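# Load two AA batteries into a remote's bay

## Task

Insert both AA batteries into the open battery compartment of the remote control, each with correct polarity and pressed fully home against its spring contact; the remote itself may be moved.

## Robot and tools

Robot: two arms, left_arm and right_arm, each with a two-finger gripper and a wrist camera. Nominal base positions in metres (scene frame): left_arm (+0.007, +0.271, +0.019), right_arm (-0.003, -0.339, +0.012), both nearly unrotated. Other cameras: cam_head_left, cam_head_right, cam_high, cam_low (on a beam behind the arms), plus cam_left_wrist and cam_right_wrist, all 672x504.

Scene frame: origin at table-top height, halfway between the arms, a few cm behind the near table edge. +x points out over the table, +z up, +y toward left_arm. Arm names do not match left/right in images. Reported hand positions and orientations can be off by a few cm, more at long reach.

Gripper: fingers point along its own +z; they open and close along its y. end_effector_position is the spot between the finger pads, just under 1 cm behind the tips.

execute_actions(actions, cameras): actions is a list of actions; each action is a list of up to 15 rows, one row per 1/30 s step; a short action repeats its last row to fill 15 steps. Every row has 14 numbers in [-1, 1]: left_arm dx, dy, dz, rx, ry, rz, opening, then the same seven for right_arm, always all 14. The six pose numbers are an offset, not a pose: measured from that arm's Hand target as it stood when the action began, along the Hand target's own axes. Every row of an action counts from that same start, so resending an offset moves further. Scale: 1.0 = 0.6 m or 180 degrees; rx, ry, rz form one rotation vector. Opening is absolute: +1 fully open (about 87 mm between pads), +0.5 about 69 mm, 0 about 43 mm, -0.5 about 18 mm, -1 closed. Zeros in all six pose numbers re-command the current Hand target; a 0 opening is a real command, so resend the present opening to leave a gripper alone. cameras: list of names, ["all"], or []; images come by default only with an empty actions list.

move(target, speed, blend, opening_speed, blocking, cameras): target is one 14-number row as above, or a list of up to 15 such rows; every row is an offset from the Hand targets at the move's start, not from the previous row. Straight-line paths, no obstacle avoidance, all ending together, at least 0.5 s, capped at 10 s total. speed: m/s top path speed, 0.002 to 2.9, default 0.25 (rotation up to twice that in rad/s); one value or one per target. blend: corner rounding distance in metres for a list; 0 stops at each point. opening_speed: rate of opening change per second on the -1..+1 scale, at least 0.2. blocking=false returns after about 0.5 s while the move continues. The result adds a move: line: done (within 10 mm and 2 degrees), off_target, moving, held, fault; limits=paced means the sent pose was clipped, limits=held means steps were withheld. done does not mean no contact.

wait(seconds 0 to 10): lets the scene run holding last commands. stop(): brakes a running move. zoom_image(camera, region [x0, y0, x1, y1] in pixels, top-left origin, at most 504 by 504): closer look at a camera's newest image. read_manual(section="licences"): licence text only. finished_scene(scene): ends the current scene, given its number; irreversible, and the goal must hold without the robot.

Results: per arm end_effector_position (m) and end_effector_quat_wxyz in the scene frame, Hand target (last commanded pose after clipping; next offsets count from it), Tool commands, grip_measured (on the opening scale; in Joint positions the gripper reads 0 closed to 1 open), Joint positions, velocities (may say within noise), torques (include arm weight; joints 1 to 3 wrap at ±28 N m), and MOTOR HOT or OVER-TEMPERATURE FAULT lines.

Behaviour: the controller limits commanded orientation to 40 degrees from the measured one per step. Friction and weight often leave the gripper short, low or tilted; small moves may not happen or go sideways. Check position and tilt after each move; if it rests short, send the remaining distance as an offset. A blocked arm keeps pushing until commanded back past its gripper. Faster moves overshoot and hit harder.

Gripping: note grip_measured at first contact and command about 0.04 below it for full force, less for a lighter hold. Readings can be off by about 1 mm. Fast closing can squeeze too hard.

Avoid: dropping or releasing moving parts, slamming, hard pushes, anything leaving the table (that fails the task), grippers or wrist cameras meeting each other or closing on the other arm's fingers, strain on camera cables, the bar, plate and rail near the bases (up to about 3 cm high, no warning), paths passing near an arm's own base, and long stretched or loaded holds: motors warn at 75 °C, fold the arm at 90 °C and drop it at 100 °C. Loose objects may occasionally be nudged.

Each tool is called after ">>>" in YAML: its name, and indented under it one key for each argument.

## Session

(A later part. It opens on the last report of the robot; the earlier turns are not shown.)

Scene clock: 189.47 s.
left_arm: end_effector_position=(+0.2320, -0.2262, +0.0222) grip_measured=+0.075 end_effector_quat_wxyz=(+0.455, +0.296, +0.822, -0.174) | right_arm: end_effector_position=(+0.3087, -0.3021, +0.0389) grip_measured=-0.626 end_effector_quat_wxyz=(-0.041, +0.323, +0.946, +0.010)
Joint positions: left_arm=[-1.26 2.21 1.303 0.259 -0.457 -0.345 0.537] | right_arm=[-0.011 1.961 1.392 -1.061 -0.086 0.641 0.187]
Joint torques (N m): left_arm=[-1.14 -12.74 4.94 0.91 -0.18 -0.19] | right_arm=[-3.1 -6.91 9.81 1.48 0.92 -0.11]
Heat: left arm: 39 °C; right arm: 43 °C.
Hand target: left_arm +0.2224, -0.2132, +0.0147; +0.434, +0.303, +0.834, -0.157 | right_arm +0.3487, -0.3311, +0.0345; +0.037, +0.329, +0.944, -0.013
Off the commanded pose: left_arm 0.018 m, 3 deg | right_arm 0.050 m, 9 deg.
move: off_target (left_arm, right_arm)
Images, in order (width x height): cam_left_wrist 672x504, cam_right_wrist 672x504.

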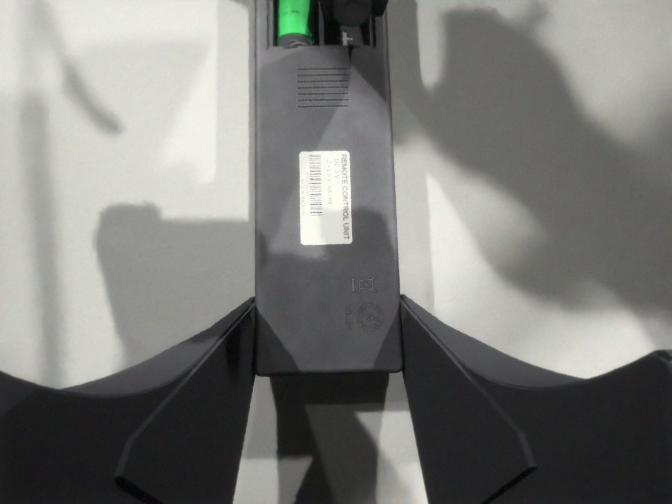

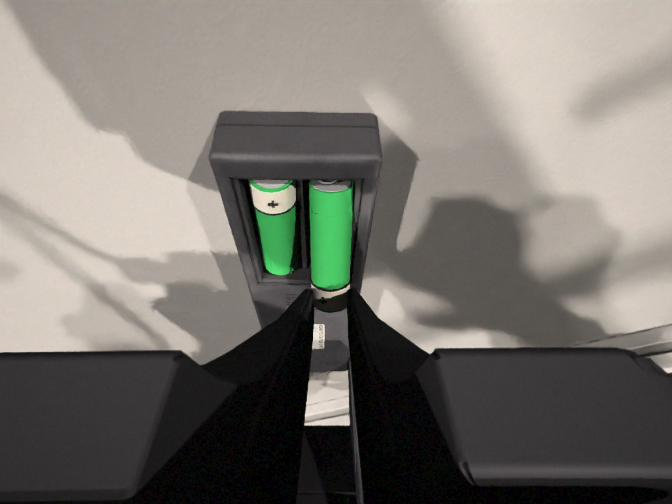

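>>> move:
  target: [0,0,0,0,0,0,-0.06,-0.005,0,0.0275,0,-0.08,0,-0.76]
  speed: 0.05
  cameras: ["cam_right_wrist","cam_left_wrist"]

>>> zoom_image:
  camera: "cam_right_wrist"
  region: [240, 60, 400, 340]

>>> zoom_image:
  camera: "cam_left_wrist"
  region: [295, 0, 395, 80]

Scene clock: 192.90 s.
left_arm: end_effector_position=(+0.2320, -0.2262, +0.0222) grip_measured=+0.075 end_effector_quat_wxyz=(+0.455, +0.296, +0.822, -0.174) | right_arm: end_effector_position=(+0.3070, -0.3005, +0.0293) grip_measured=-0.627 end_effector_quat_wxyz=(+0.044, +0.319, +0.947, -0.012)
Joint positions: left_arm=[-1.26 2.21 1.303 0.259 -0.457 -0.345 0.537] | right_arm=[0.045 1.829 1.205 -0.859 0.013 0.695 0.187]
Joint torques (N m): left_arm=[-1.05 -12.83 4.77 0.93 -0.16 -0.19] | right_arm=[-1.65 -6.72 4.86 2.61 1.65 -0.09]
Heat: left arm: 39 °C; right arm: 44 °C.
Hand target: left_arm +0.2224, -0.2132, +0.0147; +0.434, +0.303, +0.834, -0.157 | right_arm +0.3520, -0.3337, +0.0182; +0.155, +0.325, +0.931, -0.054
Off the commanded pose: left_arm 0.018 m, 3 deg | right_arm 0.057 m, 14 deg.
move: off_target (left_arm, right_arm)
Images, in order (width x height): cam_left_wrist 672x504, cam_right_wrist 672x504.

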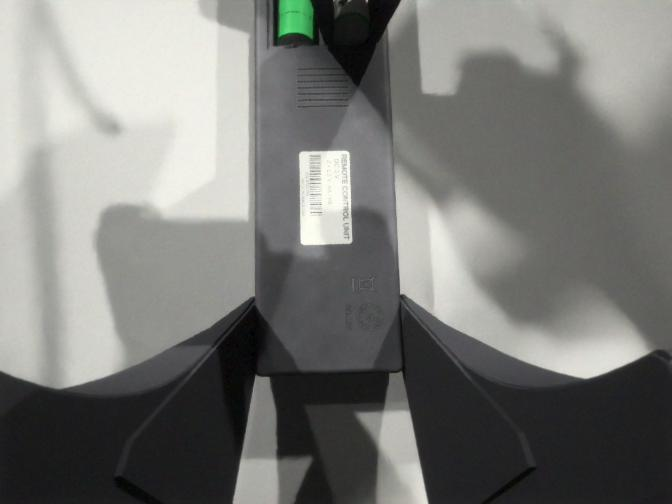

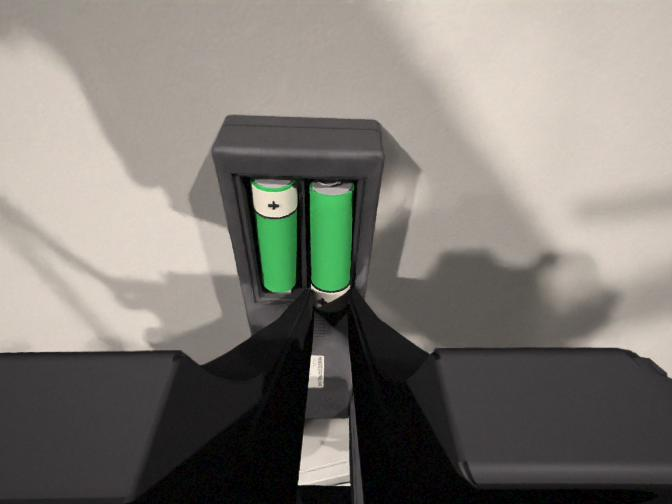

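Scaled by 1.800.

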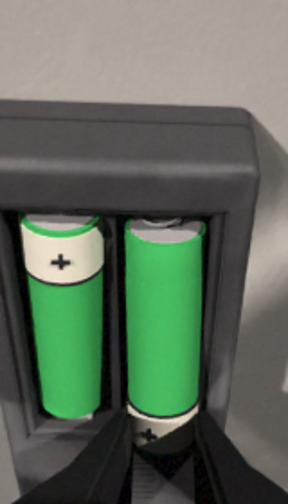

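Scaled by 5.040.

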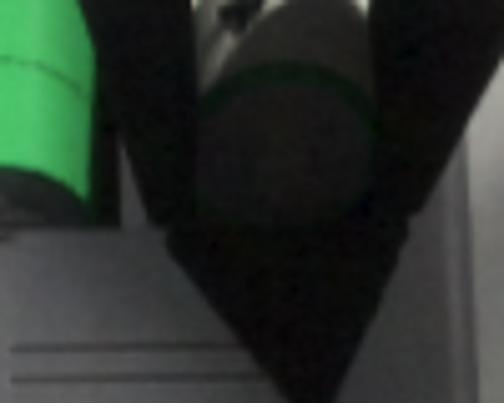

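>>> move:
  target:
    - [0,0,0,0,0,0,-0.06,-0.008,0.012,-0.02,0,0,0,-0.76]
    - [0,0,0,0,0,0,-0.06,-0.003,0.012,0.005,0,0,0,-0.76]
  speed: 0.05
  cameras: ["cam_right_wrist","cam_left_wrist"]

>>> zoom_image:
  camera: "cam_right_wrist"
  region: [240, 60, 400, 340]

>>> zoom_image:
  camera: "cam_left_wrist"
  region: [295, 0, 395, 80]

Scene clock: 195.93 s.
left_arm: end_effector_position=(+0.2320, -0.2262, +0.0222) grip_measured=+0.075 end_effector_quat_wxyz=(+0.455, +0.296, +0.822, -0.174) | right_arm: end_effector_position=(+0.3074, -0.3000, +0.0298) grip_measured=-0.627 end_effector_quat_wxyz=(+0.049, +0.319, +0.946, -0.021)
Joint positions: left_arm=[-1.26 2.21 1.303 0.259 -0.457 -0.345 0.537] | right_arm=[0.058 1.827 1.206 -0.86 0.035 0.706 0.187]
Joint torques (N m): left_arm=[-1.06 -12.83 4.86 0.89 -0.18 -0.23] | right_arm=[-1.68 -5.39 6.28 2.68 1.41 -0.06]
Heat: left arm: 40 °C; right arm: 44 °C.
Hand target: left_arm +0.2224, -0.2132, +0.0147; +0.434, +0.303, +0.834, -0.157 | right_arm +0.3587, -0.3298, +0.0160; +0.155, +0.325, +0.931, -0.054
Off the commanded pose: left_arm 0.018 m, 4 deg | right_arm 0.061 m, 13 deg.
move: off_target (left_arm, right_arm)
Images, in order (width x height): cam_left_wrist 672x504, cam_right_wrist 672x504.

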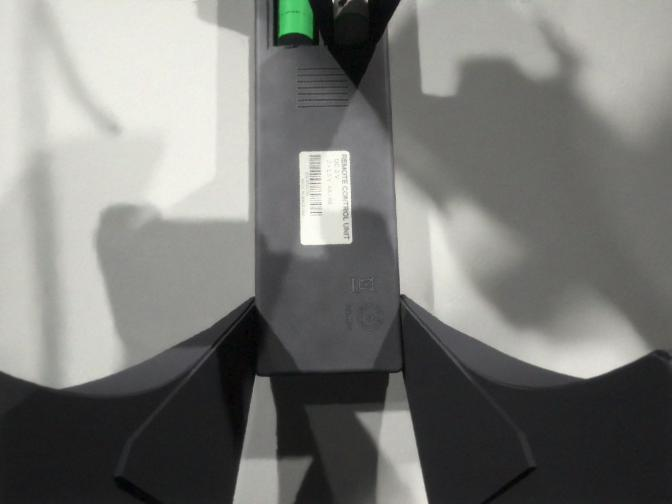

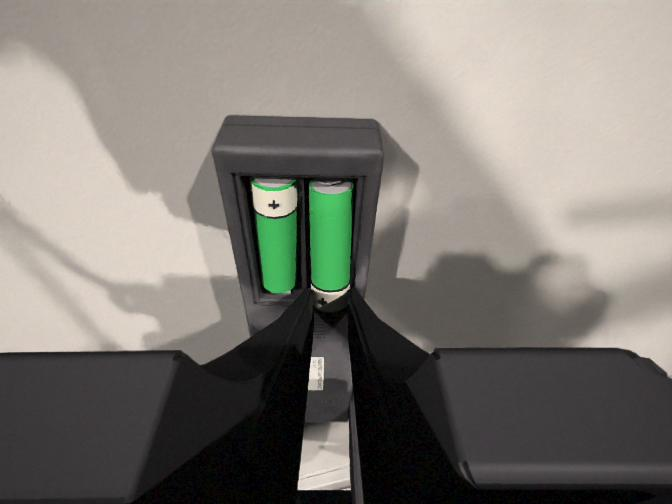

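Scaled by 1.800.

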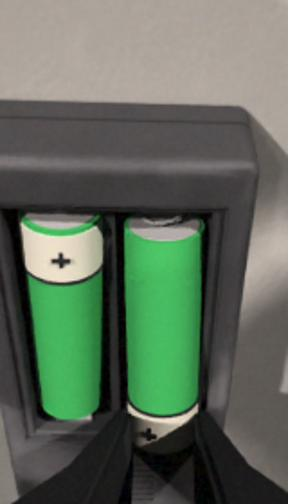

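Scaled by 5.040.

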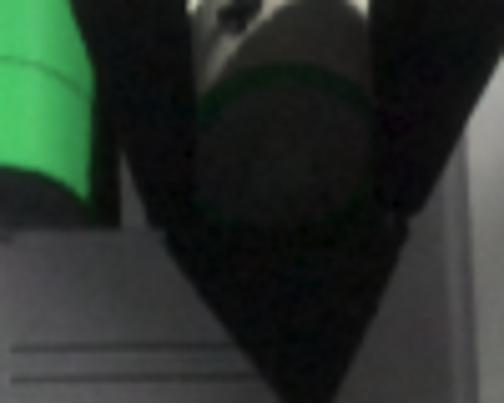

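>>> wait:
  seconds: 0.1
  cameras: ["cam_high","cam_head_left","cam_head_right","cam_low"]

>>> zoom_image:
  camera: "cam_high"
  region: [360, 60, 520, 240]

>>> zoom_image:
  camera: "cam_head_right"
  region: [380, 220, 500, 360]

>>> zoom_image:
  camera: "cam_low"
  region: [100, 230, 210, 340]

Scene clock: 198.07 s.
left_arm: end_effector_position=(+0.2320, -0.2262, +0.0222) grip_measured=+0.075 end_effector_quat_wxyz=(+0.455, +0.296, +0.822, -0.174) | right_arm: end_effector_position=(+0.3074, -0.3000, +0.0298) grip_measured=-0.627 end_effector_quat_wxyz=(+0.049, +0.319, +0.946, -0.021)
Joint positions: left_arm=[-1.26 2.21 1.303 0.259 -0.457 -0.345 0.537] | right_arm=[0.058 1.827 1.206 -0.86 0.035 0.706 0.187]
Joint torques (N m): left_arm=[-0.96 -12.89 4.88 0.86 -0.11 -0.21] | right_arm=[-1.63 -5.33 6.23 2.63 1.4 -0.07]
Heat: left arm: 40 °C; right arm: 43 °C.
Hand target: left_arm +0.2224, -0.2132, +0.0147; +0.434, +0.303, +0.834, -0.157 | right_arm +0.3587, -0.3298, +0.0160; +0.155, +0.325, +0.931, -0.054
Tool commands: left_gripper/opening=-0.06 right_gripper/opening=-0.76
Off the commanded pose: left_arm 0.018 m, 4 deg | right_arm 0.061 m, 13 deg.
wait: 0.10 s; at rest from the start
Images, in order (width x height): cam_head_left 672x504, cam_head_right 672x504, cam_high 672x504, cam_low 672x504.

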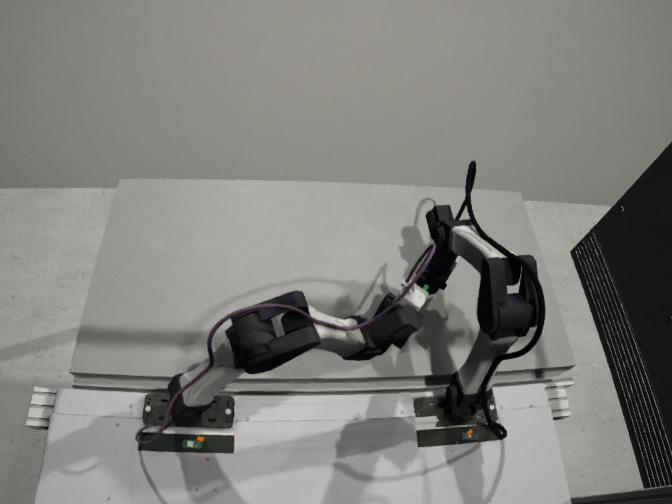

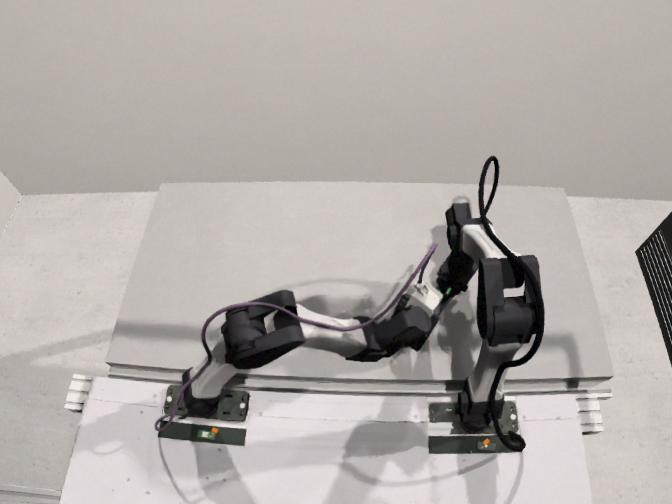

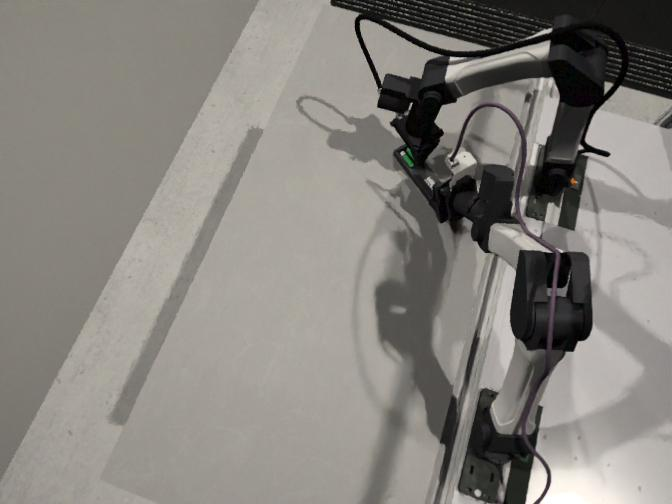

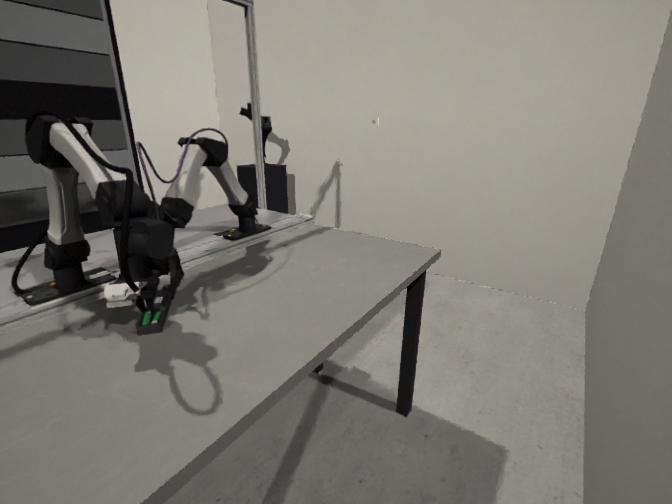

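Scaled by 2.800.

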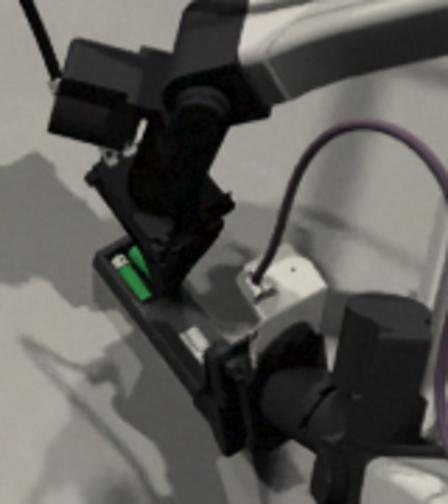

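Scaled by 3.600.

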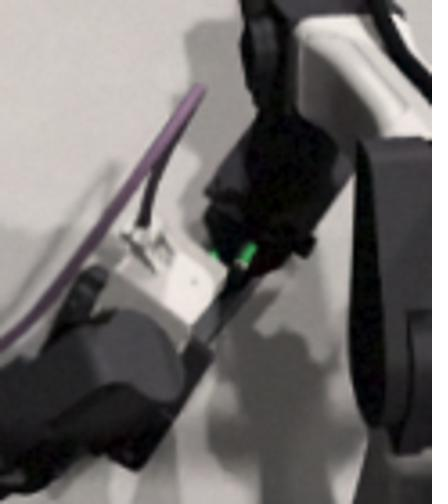

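Scaled by 4.582.

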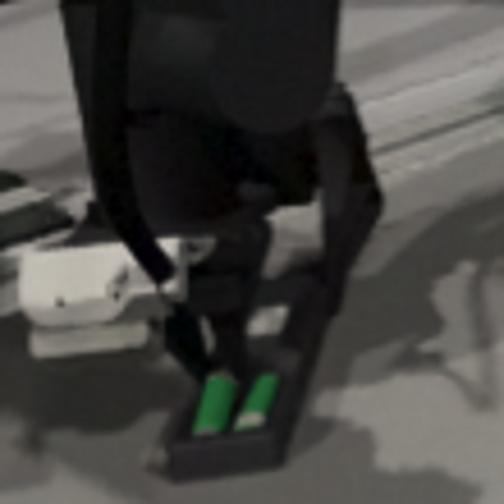

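>>> move:
  target: [0,0,0,0,0,0,-0.06,-0.0315,-0.0017,-0.0138,0,0.06,0,-0.76]
  speed: 0.06
  cameras: ["cam_right_wrist","cam_left_wrist"]

>>> zoom_image:
  camera: "cam_right_wrist"
  region: [240, 60, 400, 340]

>>> zoom_image:
  camera: "cam_left_wrist"
  region: [295, 0, 395, 80]

Scene clock: 201.67 s.
left_arm: end_effector_position=(+0.2322, -0.2269, +0.0229) grip_measured=+0.075 end_effector_quat_wxyz=(+0.456, +0.295, +0.821, -0.176) | right_arm: end_effector_position=(+0.3116, -0.3047, +0.0389) grip_measured=-0.627 end_effector_quat_wxyz=(-0.045, +0.322, +0.946, -0.001)
Joint positions: left_arm=[-1.26 2.21 1.303 0.263 -0.457 -0.347 0.537] | right_arm=[-0.009 1.985 1.426 -1.087 -0.068 0.64 0.186]
Joint torques (N m): left_arm=[-1.11 -12.79 4.92 0.87 -0.17 -0.16] | right_arm=[-3 -6.91 10.77 2.02 1.18 -0.16]
Heat: left arm: 40 °C; right arm: 43 °C.
Hand target: left_arm +0.2224, -0.2132, +0.0147; +0.434, +0.303, +0.834, -0.157 | right_arm +0.3698, -0.3400, +0.0300; +0.067, +0.328, +0.942, -0.023
Off the commanded pose: left_arm 0.019 m, 4 deg | right_arm 0.069 m, 13 deg.
move: off_target (left_arm, right_arm)
Images, in order (width x height): cam_left_wrist 672x504, cam_right_wrist 672x504.

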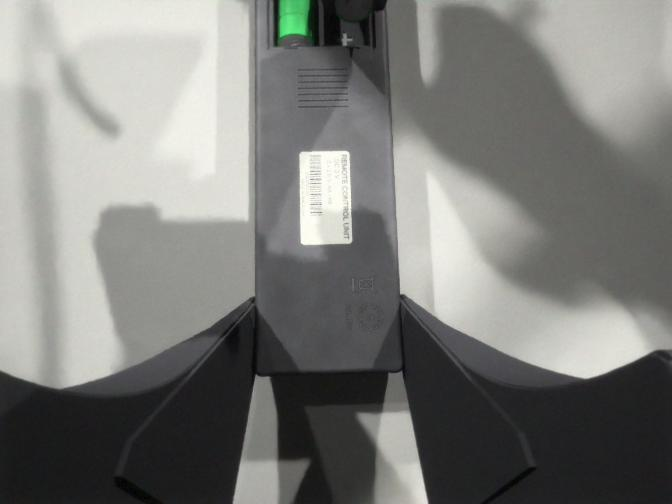

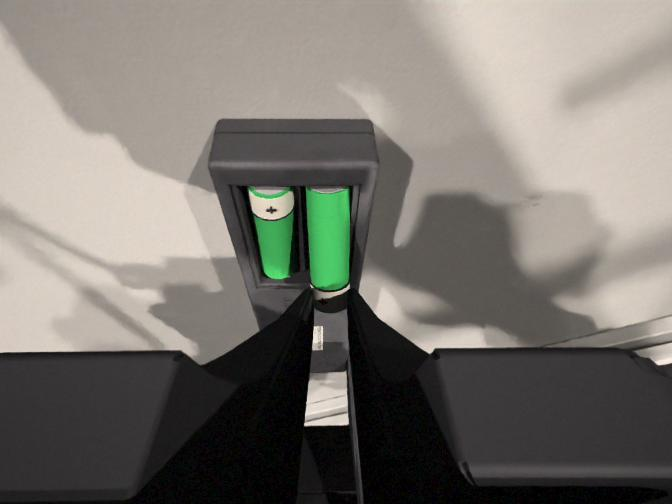

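Scaled by 1.800.

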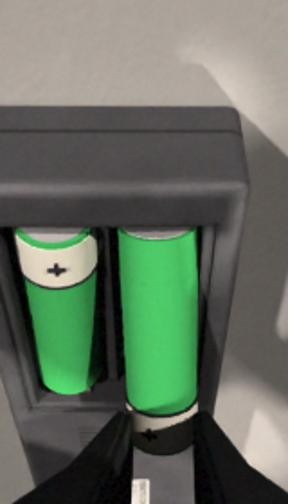

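Scaled by 5.040.

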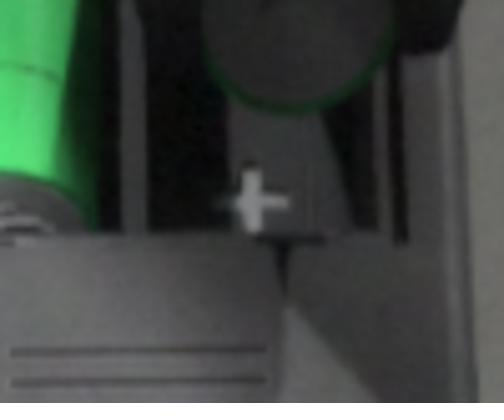

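>>> move:
  target: [0,0,0,0,0,0,-0.06,-0.012,0,0.025,0,-0.05,0,-0.76]
  speed: 0.05
  cameras: ["cam_right_wrist","cam_left_wrist"]

>>> zoom_image:
  camera: "cam_right_wrist"
  region: [240, 60, 400, 340]

>>> zoom_image:
  camera: "cam_left_wrist"
  region: [295, 0, 395, 80]

Scene clock: 204.30 s.
left_arm: end_effector_position=(+0.2322, -0.2270, +0.0230) grip_measured=+0.075 end_effector_quat_wxyz=(+0.456, +0.295, +0.821, -0.176) | right_arm: end_effector_position=(+0.3108, -0.3031, +0.0290) grip_measured=-0.627 end_effector_quat_wxyz=(-0.022, +0.323, +0.946, -0.008)
Joint positions: left_arm=[-1.26 2.21 1.303 0.264 -0.457 -0.347 0.537] | right_arm=[0.01 1.955 1.354 -1.003 -0.041 0.664 0.186]
Joint torques (N m): left_arm=[-1.21 -12.98 4.82 0.86 -0.12 -0.2] | right_arm=[-2.21 -9.25 6.11 2.87 1.84 -0.08]
Heat: left arm: 40 °C; right arm: 43 °C.
Hand target: left_arm +0.2224, -0.2132, +0.0147; +0.434, +0.303, +0.834, -0.157 | right_arm +0.3772, -0.3458, +0.0161; +0.141, +0.326, +0.934, -0.049
Off the commanded pose: left_arm 0.019 m, 4 deg | right_arm 0.080 m, 19 deg.
move: off_target (left_arm, right_arm)
Images, in order (width x height): cam_left_wrist 672x504, cam_right_wrist 672x504.

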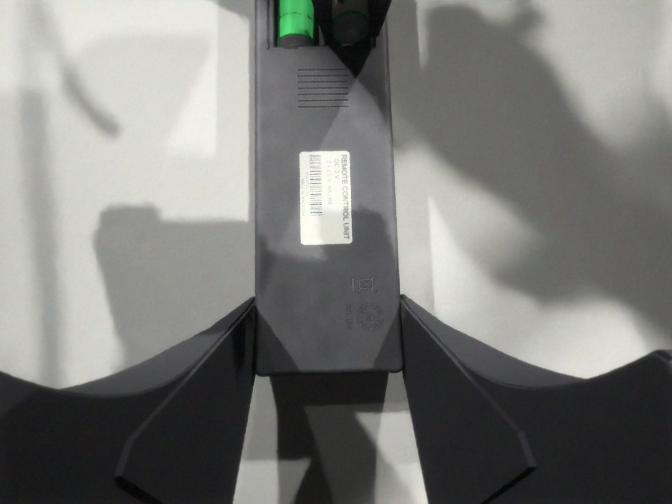

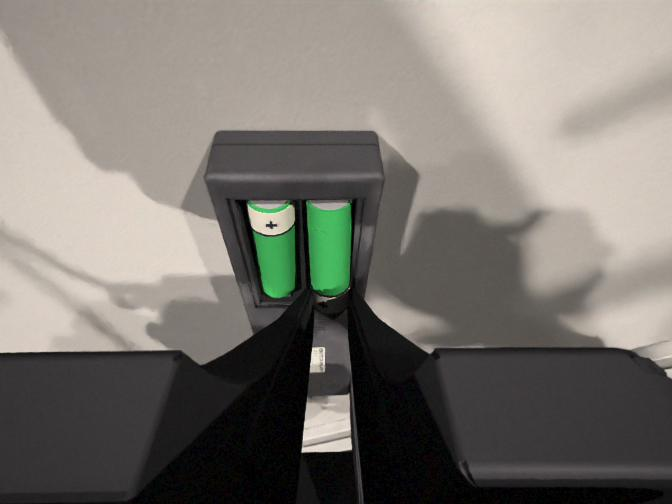

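Scaled by 1.800.

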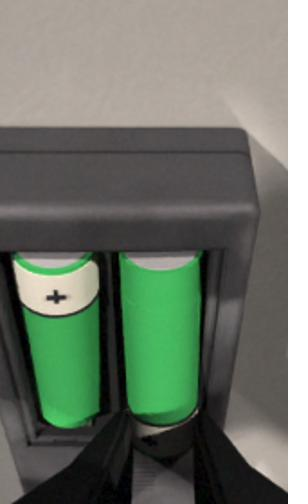

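Scaled by 5.040.

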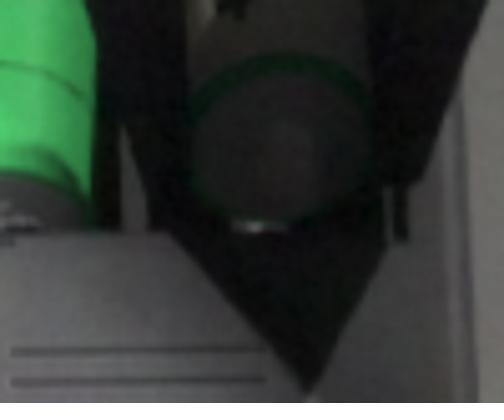

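>>> move:
  target: [0,0,0,0,0,0,-0.06,-0.01,0,0.02,0,-0.06,0,-0.76]
  speed: 0.05
  cameras: ["cam_right_wrist","cam_left_wrist"]

>>> zoom_image:
  camera: "cam_right_wrist"
  region: [240, 60, 400, 340]

>>> zoom_image:
  camera: "cam_left_wrist"
  region: [295, 0, 395, 80]

Scene clock: 207.53 s.
left_arm: end_effector_position=(+0.2334, -0.2282, +0.0246) grip_measured=+0.075 end_effector_quat_wxyz=(+0.459, +0.294, +0.819, -0.178) | right_arm: end_effector_position=(+0.3109, -0.3044, +0.0295) grip_measured=-0.627 end_effector_quat_wxyz=(+0.059, +0.315, +0.947, -0.027)
Joint positions: left_arm=[-1.258 2.21 1.303 0.274 -0.457 -0.342 0.537] | right_arm=[0.055 1.826 1.205 -0.845 0.053 0.695 0.186]
Joint torques (N m): left_arm=[-1.14 -12.79 4.89 0.79 -0.18 -0.2] | right_arm=[-2.19 -5.29 4.38 3.63 2.15 -0.18]
Heat: left arm: 40 °C; right arm: 44 °C.
Hand target: left_arm +0.2225, -0.2132, +0.0147; +0.434, +0.303, +0.834, -0.157 | right_arm +0.3845, -0.3516, +0.0065; +0.228, +0.319, +0.916, -0.079
Off the commanded pose: left_arm 0.021 m, 4 deg | right_arm 0.090 m, 21 deg.
move: off_target (left_arm, right_arm)
Images, in order (width x height): cam_left_wrist 672x504, cam_right_wrist 672x504.

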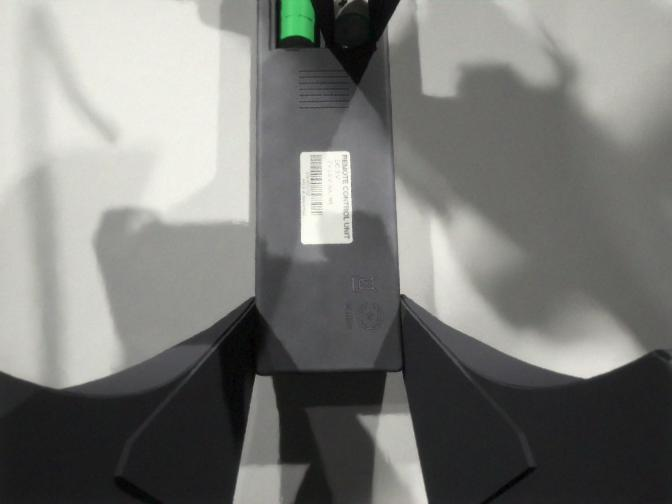

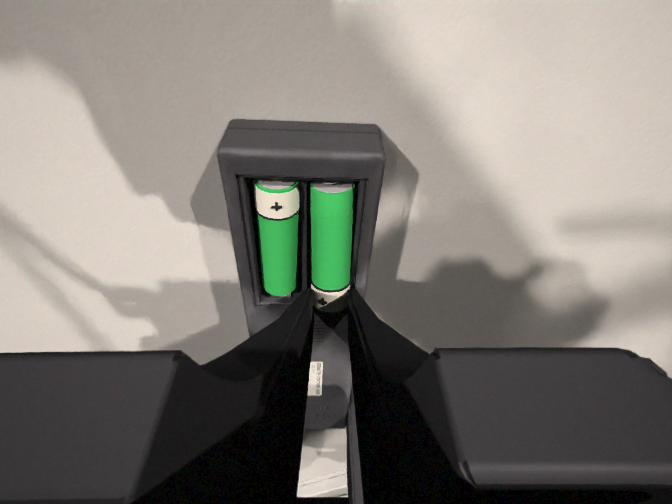

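Scaled by 1.800.

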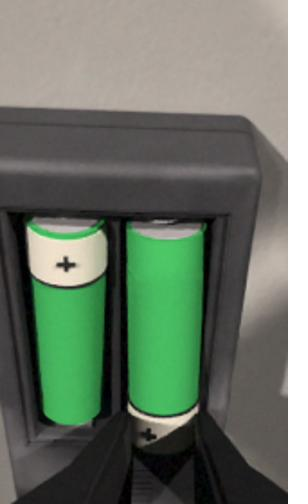

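Scaled by 5.040.

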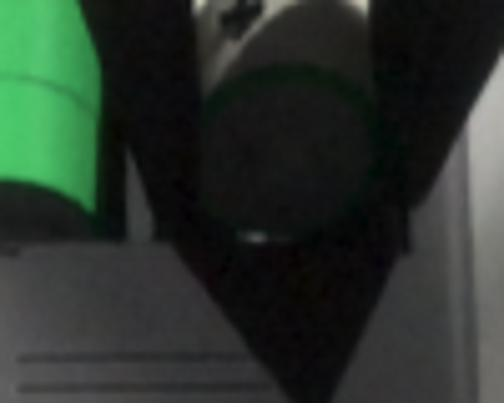

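>>> move:
  target:
    - [0,0,0,0,0,0,-0.06,-0.01,0.03,-0.035,0,0.02,0,-0.76]
    - [0,0,0,0,0,0,-0.06,-0.002,0.03,0,0,0,0,-0.76]
  speed: 0.05
  cameras: ["cam_right_wrist","cam_left_wrist"]

>>> zoom_image:
  camera: "cam_right_wrist"
  region: [240, 60, 400, 340]

>>> zoom_image:
  camera: "cam_left_wrist"
  region: [295, 0, 395, 80]

Scene clock: 211.07 s.
left_arm: end_effector_position=(+0.2364, -0.2267, +0.0247) grip_measured=+0.075 end_effector_quat_wxyz=(+0.460, +0.290, +0.820, -0.176) | right_arm: end_effector_position=(+0.3157, -0.3014, +0.0299) grip_measured=-0.627 end_effector_quat_wxyz=(+0.063, +0.309, +0.947, -0.051)
Joint positions: left_arm=[-1.253 2.21 1.303 0.273 -0.459 -0.344 0.537] | right_arm=[0.089 1.853 1.245 -0.87 0.103 0.716 0.186]
Joint torques (N m): left_arm=[-1.44 -12.89 4.71 0.81 -0.14 -0.25] | right_arm=[-1.81 -4.9 5.33 3.74 1.84 0.01]
Heat: left arm: 41 °C; right arm: 44 °C.
Hand target: left_arm +0.2225, -0.2131, +0.0147; +0.434, +0.303, +0.834, -0.157 | right_arm +0.3966, -0.3381, +0.0072; +0.228, +0.320, +0.916, -0.079
Off the commanded pose: left_arm 0.022 m, 4 deg | right_arm 0.092 m, 20 deg.
move: off_target (left_arm, right_arm)
Images, in order (width x height): cam_left_wrist 672x504, cam_right_wrist 672x504.

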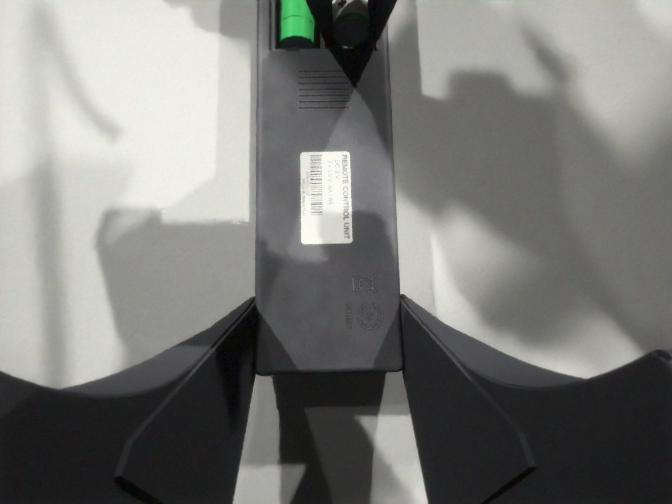

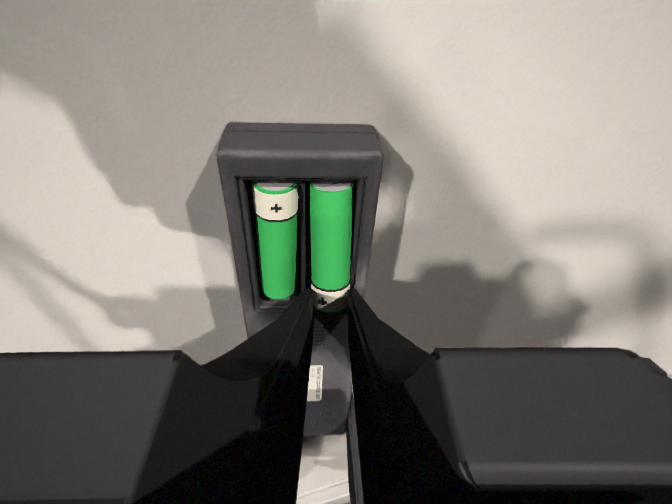

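Scaled by 1.800.

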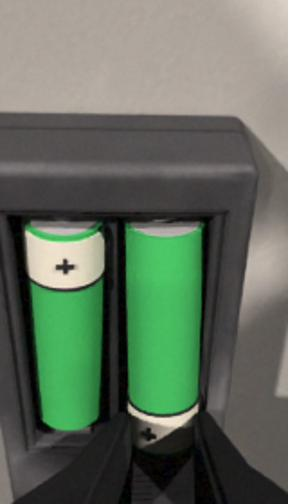

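Scaled by 5.040.

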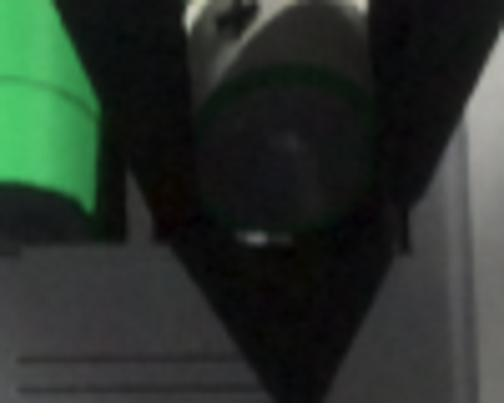

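>>> move:
  target: [0,0,0,0,0,0,-0.06,0.115,-0.033,-0.0667,0,0,0,-0.76]
  speed: 0.05
  cameras: ["cam_right_wrist","cam_left_wrist"]

>>> zoom_image:
  camera: "cam_right_wrist"
  region: [240, 60, 400, 340]

>>> zoom_image:
  camera: "cam_left_wrist"
  region: [295, 0, 395, 80]

Scene clock: 213.90 s.
left_arm: end_effector_position=(+0.2358, -0.2251, +0.0229) grip_measured=+0.075 end_effector_quat_wxyz=(+0.458, +0.292, +0.822, -0.173) | right_arm: end_effector_position=(+0.3093, -0.2965, +0.0299) grip_measured=-0.627 end_effector_quat_wxyz=(+0.205, +0.301, +0.929, -0.071)
Joint positions: left_arm=[-1.253 2.21 1.302 0.265 -0.459 -0.344 0.537] | right_arm=[0.203 1.629 0.953 -0.578 0.287 0.79 0.186]
Joint torques (N m): left_arm=[-1.52 -13.03 4.9 0.92 -0.15 -0.16] | right_arm=[-0.77 -2.02 2.17 2.37 0.62 0.18]
Heat: left arm: 41 °C; right arm: 43 °C.
Hand target: left_arm +0.2225, -0.2132, +0.0148; +0.434, +0.303, +0.834, -0.157 | right_arm +0.3217, -0.3040, +0.0101; +0.228, +0.319, +0.916, -0.079
Off the commanded pose: left_arm 0.020 m, 4 deg | right_arm 0.025 m, 4 deg.
move: off_target (left_arm, right_arm)
Images, in order (width x height): cam_left_wrist 672x504, cam_right_wrist 672x504.

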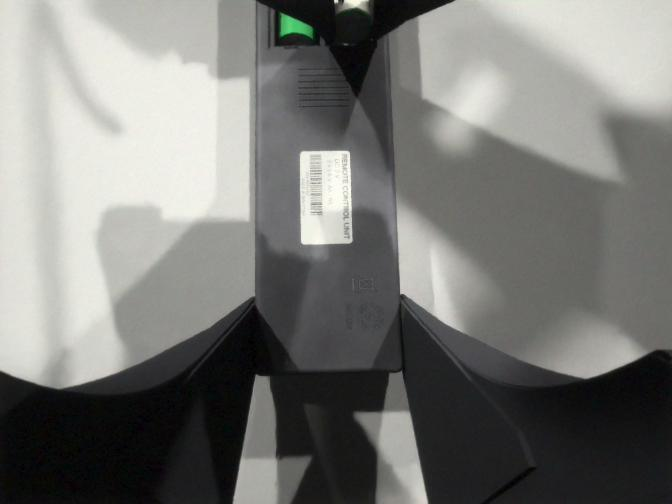

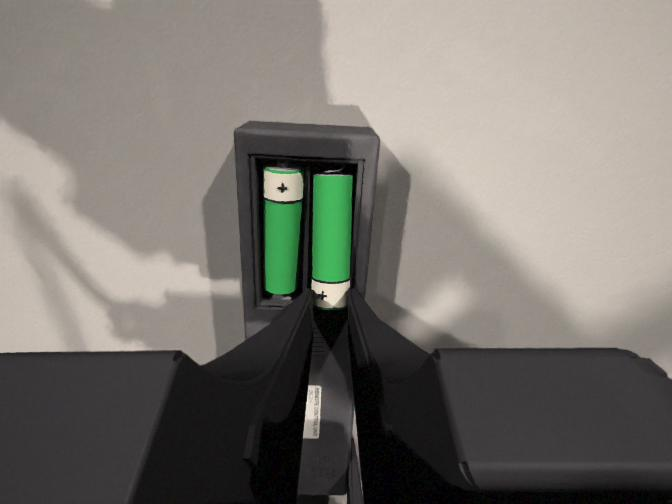

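Scaled by 1.800.

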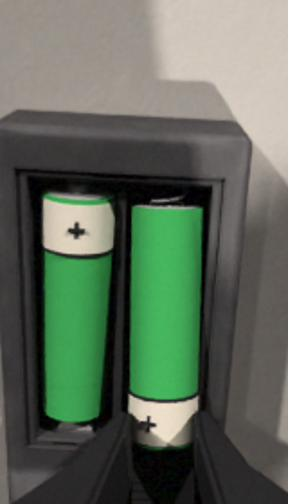

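Scaled by 5.040.

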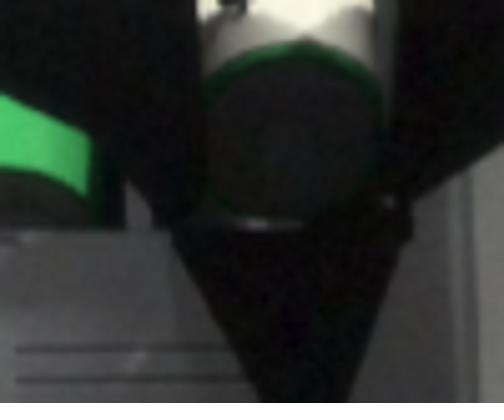

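>>> move:
  target: [0,0,0,0,0,0,-0.06,0,0,0,0,0,0,-0.5]
  opening_speed: 0.6
  cameras: ["cam_right_wrist","cam_left_wrist"]

>>> zoom_image:
  camera: "cam_right_wrist"
  region: [240, 60, 400, 340]

>>> zoom_image:
  camera: "cam_left_wrist"
  region: [295, 0, 395, 80]

Scene clock: 215.40 s.
left_arm: end_effector_position=(+0.2358, -0.2251, +0.0229) grip_measured=+0.075 end_effector_quat_wxyz=(+0.458, +0.292, +0.822, -0.173) | right_arm: end_effector_position=(+0.3110, -0.2949, +0.0301) grip_measured=-0.500 end_effector_quat_wxyz=(+0.208, +0.303, +0.927, -0.068)
Joint positions: left_arm=[-1.253 2.21 1.302 0.265 -0.459 -0.344 0.537] | right_arm=[0.206 1.629 0.953 -0.571 0.287 0.798 0.25]
Joint torques (N m): left_arm=[-1.32 -12.78 4.94 0.84 -0.15 -0.23] | right_arm=[-1.11 -1.84 2.22 2.33 0.62 0.11]
Heat: left arm: 41 °C; right arm: 43 °C.
Hand target: left_arm +0.2225, -0.2132, +0.0148; +0.434, +0.303, +0.834, -0.157 | right_arm +0.3217, -0.3041, +0.0101; +0.228, +0.319, +0.916, -0.079
Off the commanded pose: left_arm 0.020 m, 4 deg | right_arm 0.024 m, 3 deg.
move: off_target (left_arm, right_arm)
Images, in order (width x height): cam_left_wrist 672x504, cam_right_wrist 672x504.

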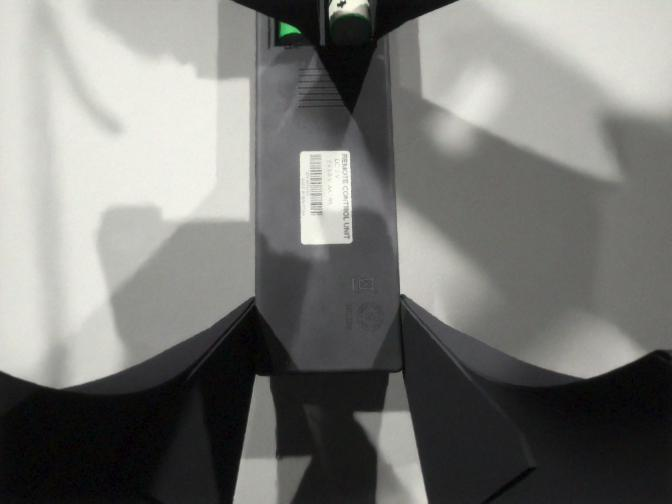

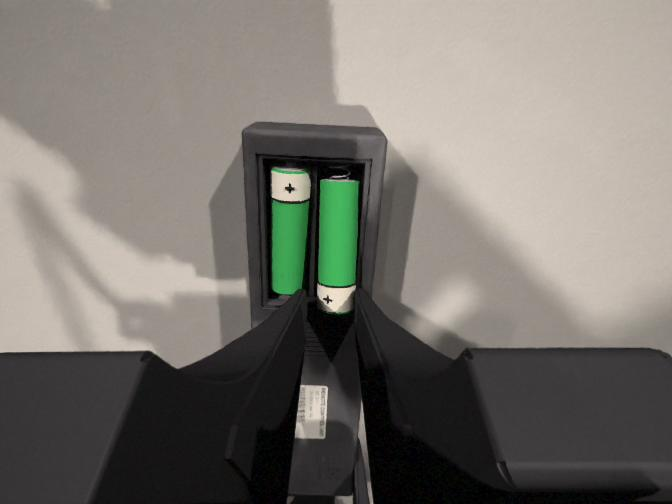

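Scaled by 1.800.

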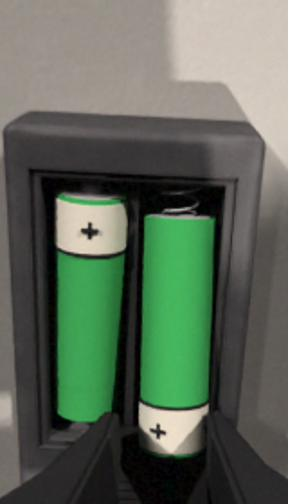

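Scaled by 5.040.

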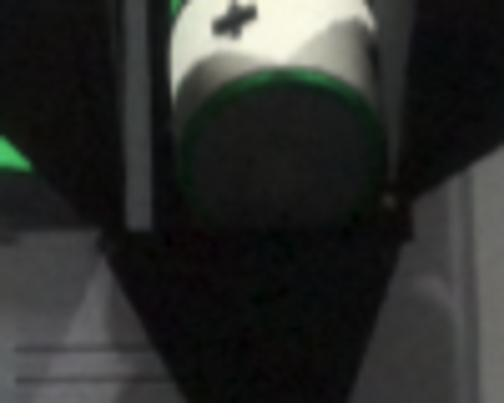

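>>> move:
  target:
    - [0,0,0,0,0,0,-0.06,-0.035,0.0,-0.07,0,0,0,-0.5]
    - [0,0,0,0,0,0,-0.06,-0.035,0,-0.07,0,0.12,0,-0.98]
  speed: 0.08
  cameras: ["cam_right_wrist","cam_left_wrist","cam_low"]

>>> zoom_image:
  camera: "cam_right_wrist"
  region: [240, 60, 400, 340]

>>> zoom_image:
  camera: "cam_left_wrist"
  region: [295, 0, 395, 80]

>>> zoom_image:
  camera: "cam_low"
  region: [100, 230, 210, 340]

Scene clock: 220.43 s.
left_arm: end_effector_position=(+0.2340, -0.2246, +0.0219) grip_measured=+0.075 end_effector_quat_wxyz=(+0.456, +0.292, +0.823, -0.171) | right_arm: end_effector_position=(+0.3146, -0.3025, +0.0519) grip_measured=-0.980 end_effector_quat_wxyz=(+0.049, +0.328, +0.943, -0.024)
Joint positions: left_arm=[-1.257 2.21 1.302 0.258 -0.463 -0.349 0.537] | right_arm=[0.048 1.824 1.295 -0.954 0.04 0.716 0.01]
Joint torques (N m): left_arm=[-1.31 -12.77 4.94 0.92 -0.12 -0.16] | right_arm=[-0.69 -6.74 9.05 0.62 -0.02 -0.11]
Heat: left arm: 41 °C; right arm: 43 °C.
Hand target: left_arm +0.2224, -0.2133, +0.0148; +0.434, +0.303, +0.834, -0.157 | right_arm +0.3209, -0.3034, +0.0570; +0.052, +0.329, +0.943, -0.018
Off the commanded pose: left_arm 0.018 m, 4 deg | right_arm 0.008 m, 1 deg.
move: off_target (left_arm)
Images, in order (width x height): cam_low 672x504, cam_left_wrist 672x504, cam_right_wrist 672x504.

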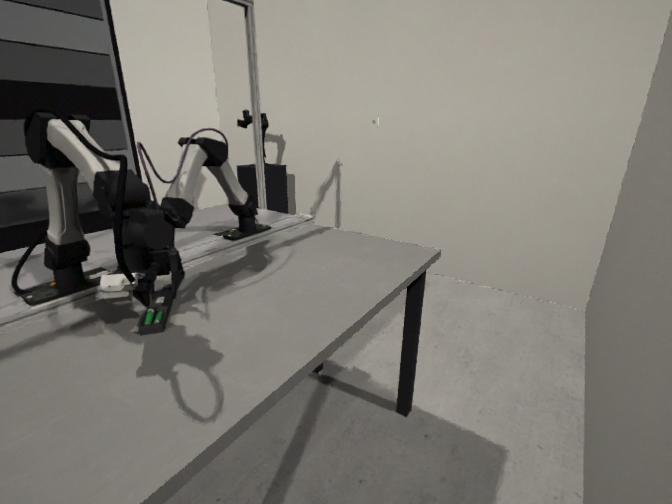

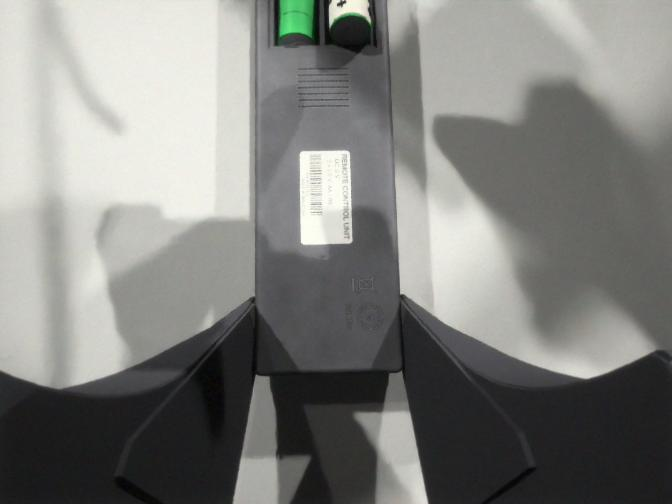

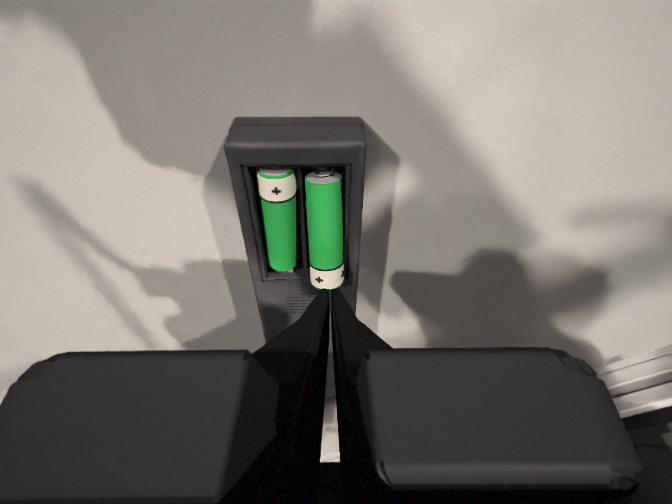

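Scaled by 1.800.

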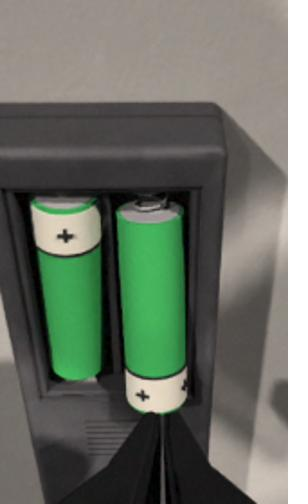

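Scaled by 5.040.

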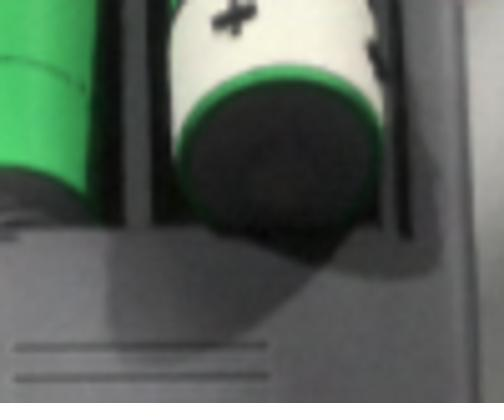

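Scaled by 4.582.

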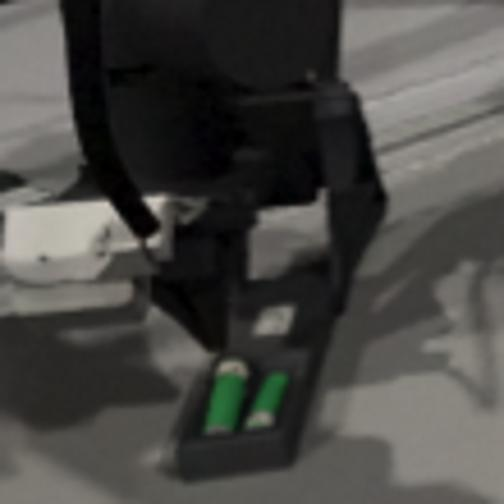

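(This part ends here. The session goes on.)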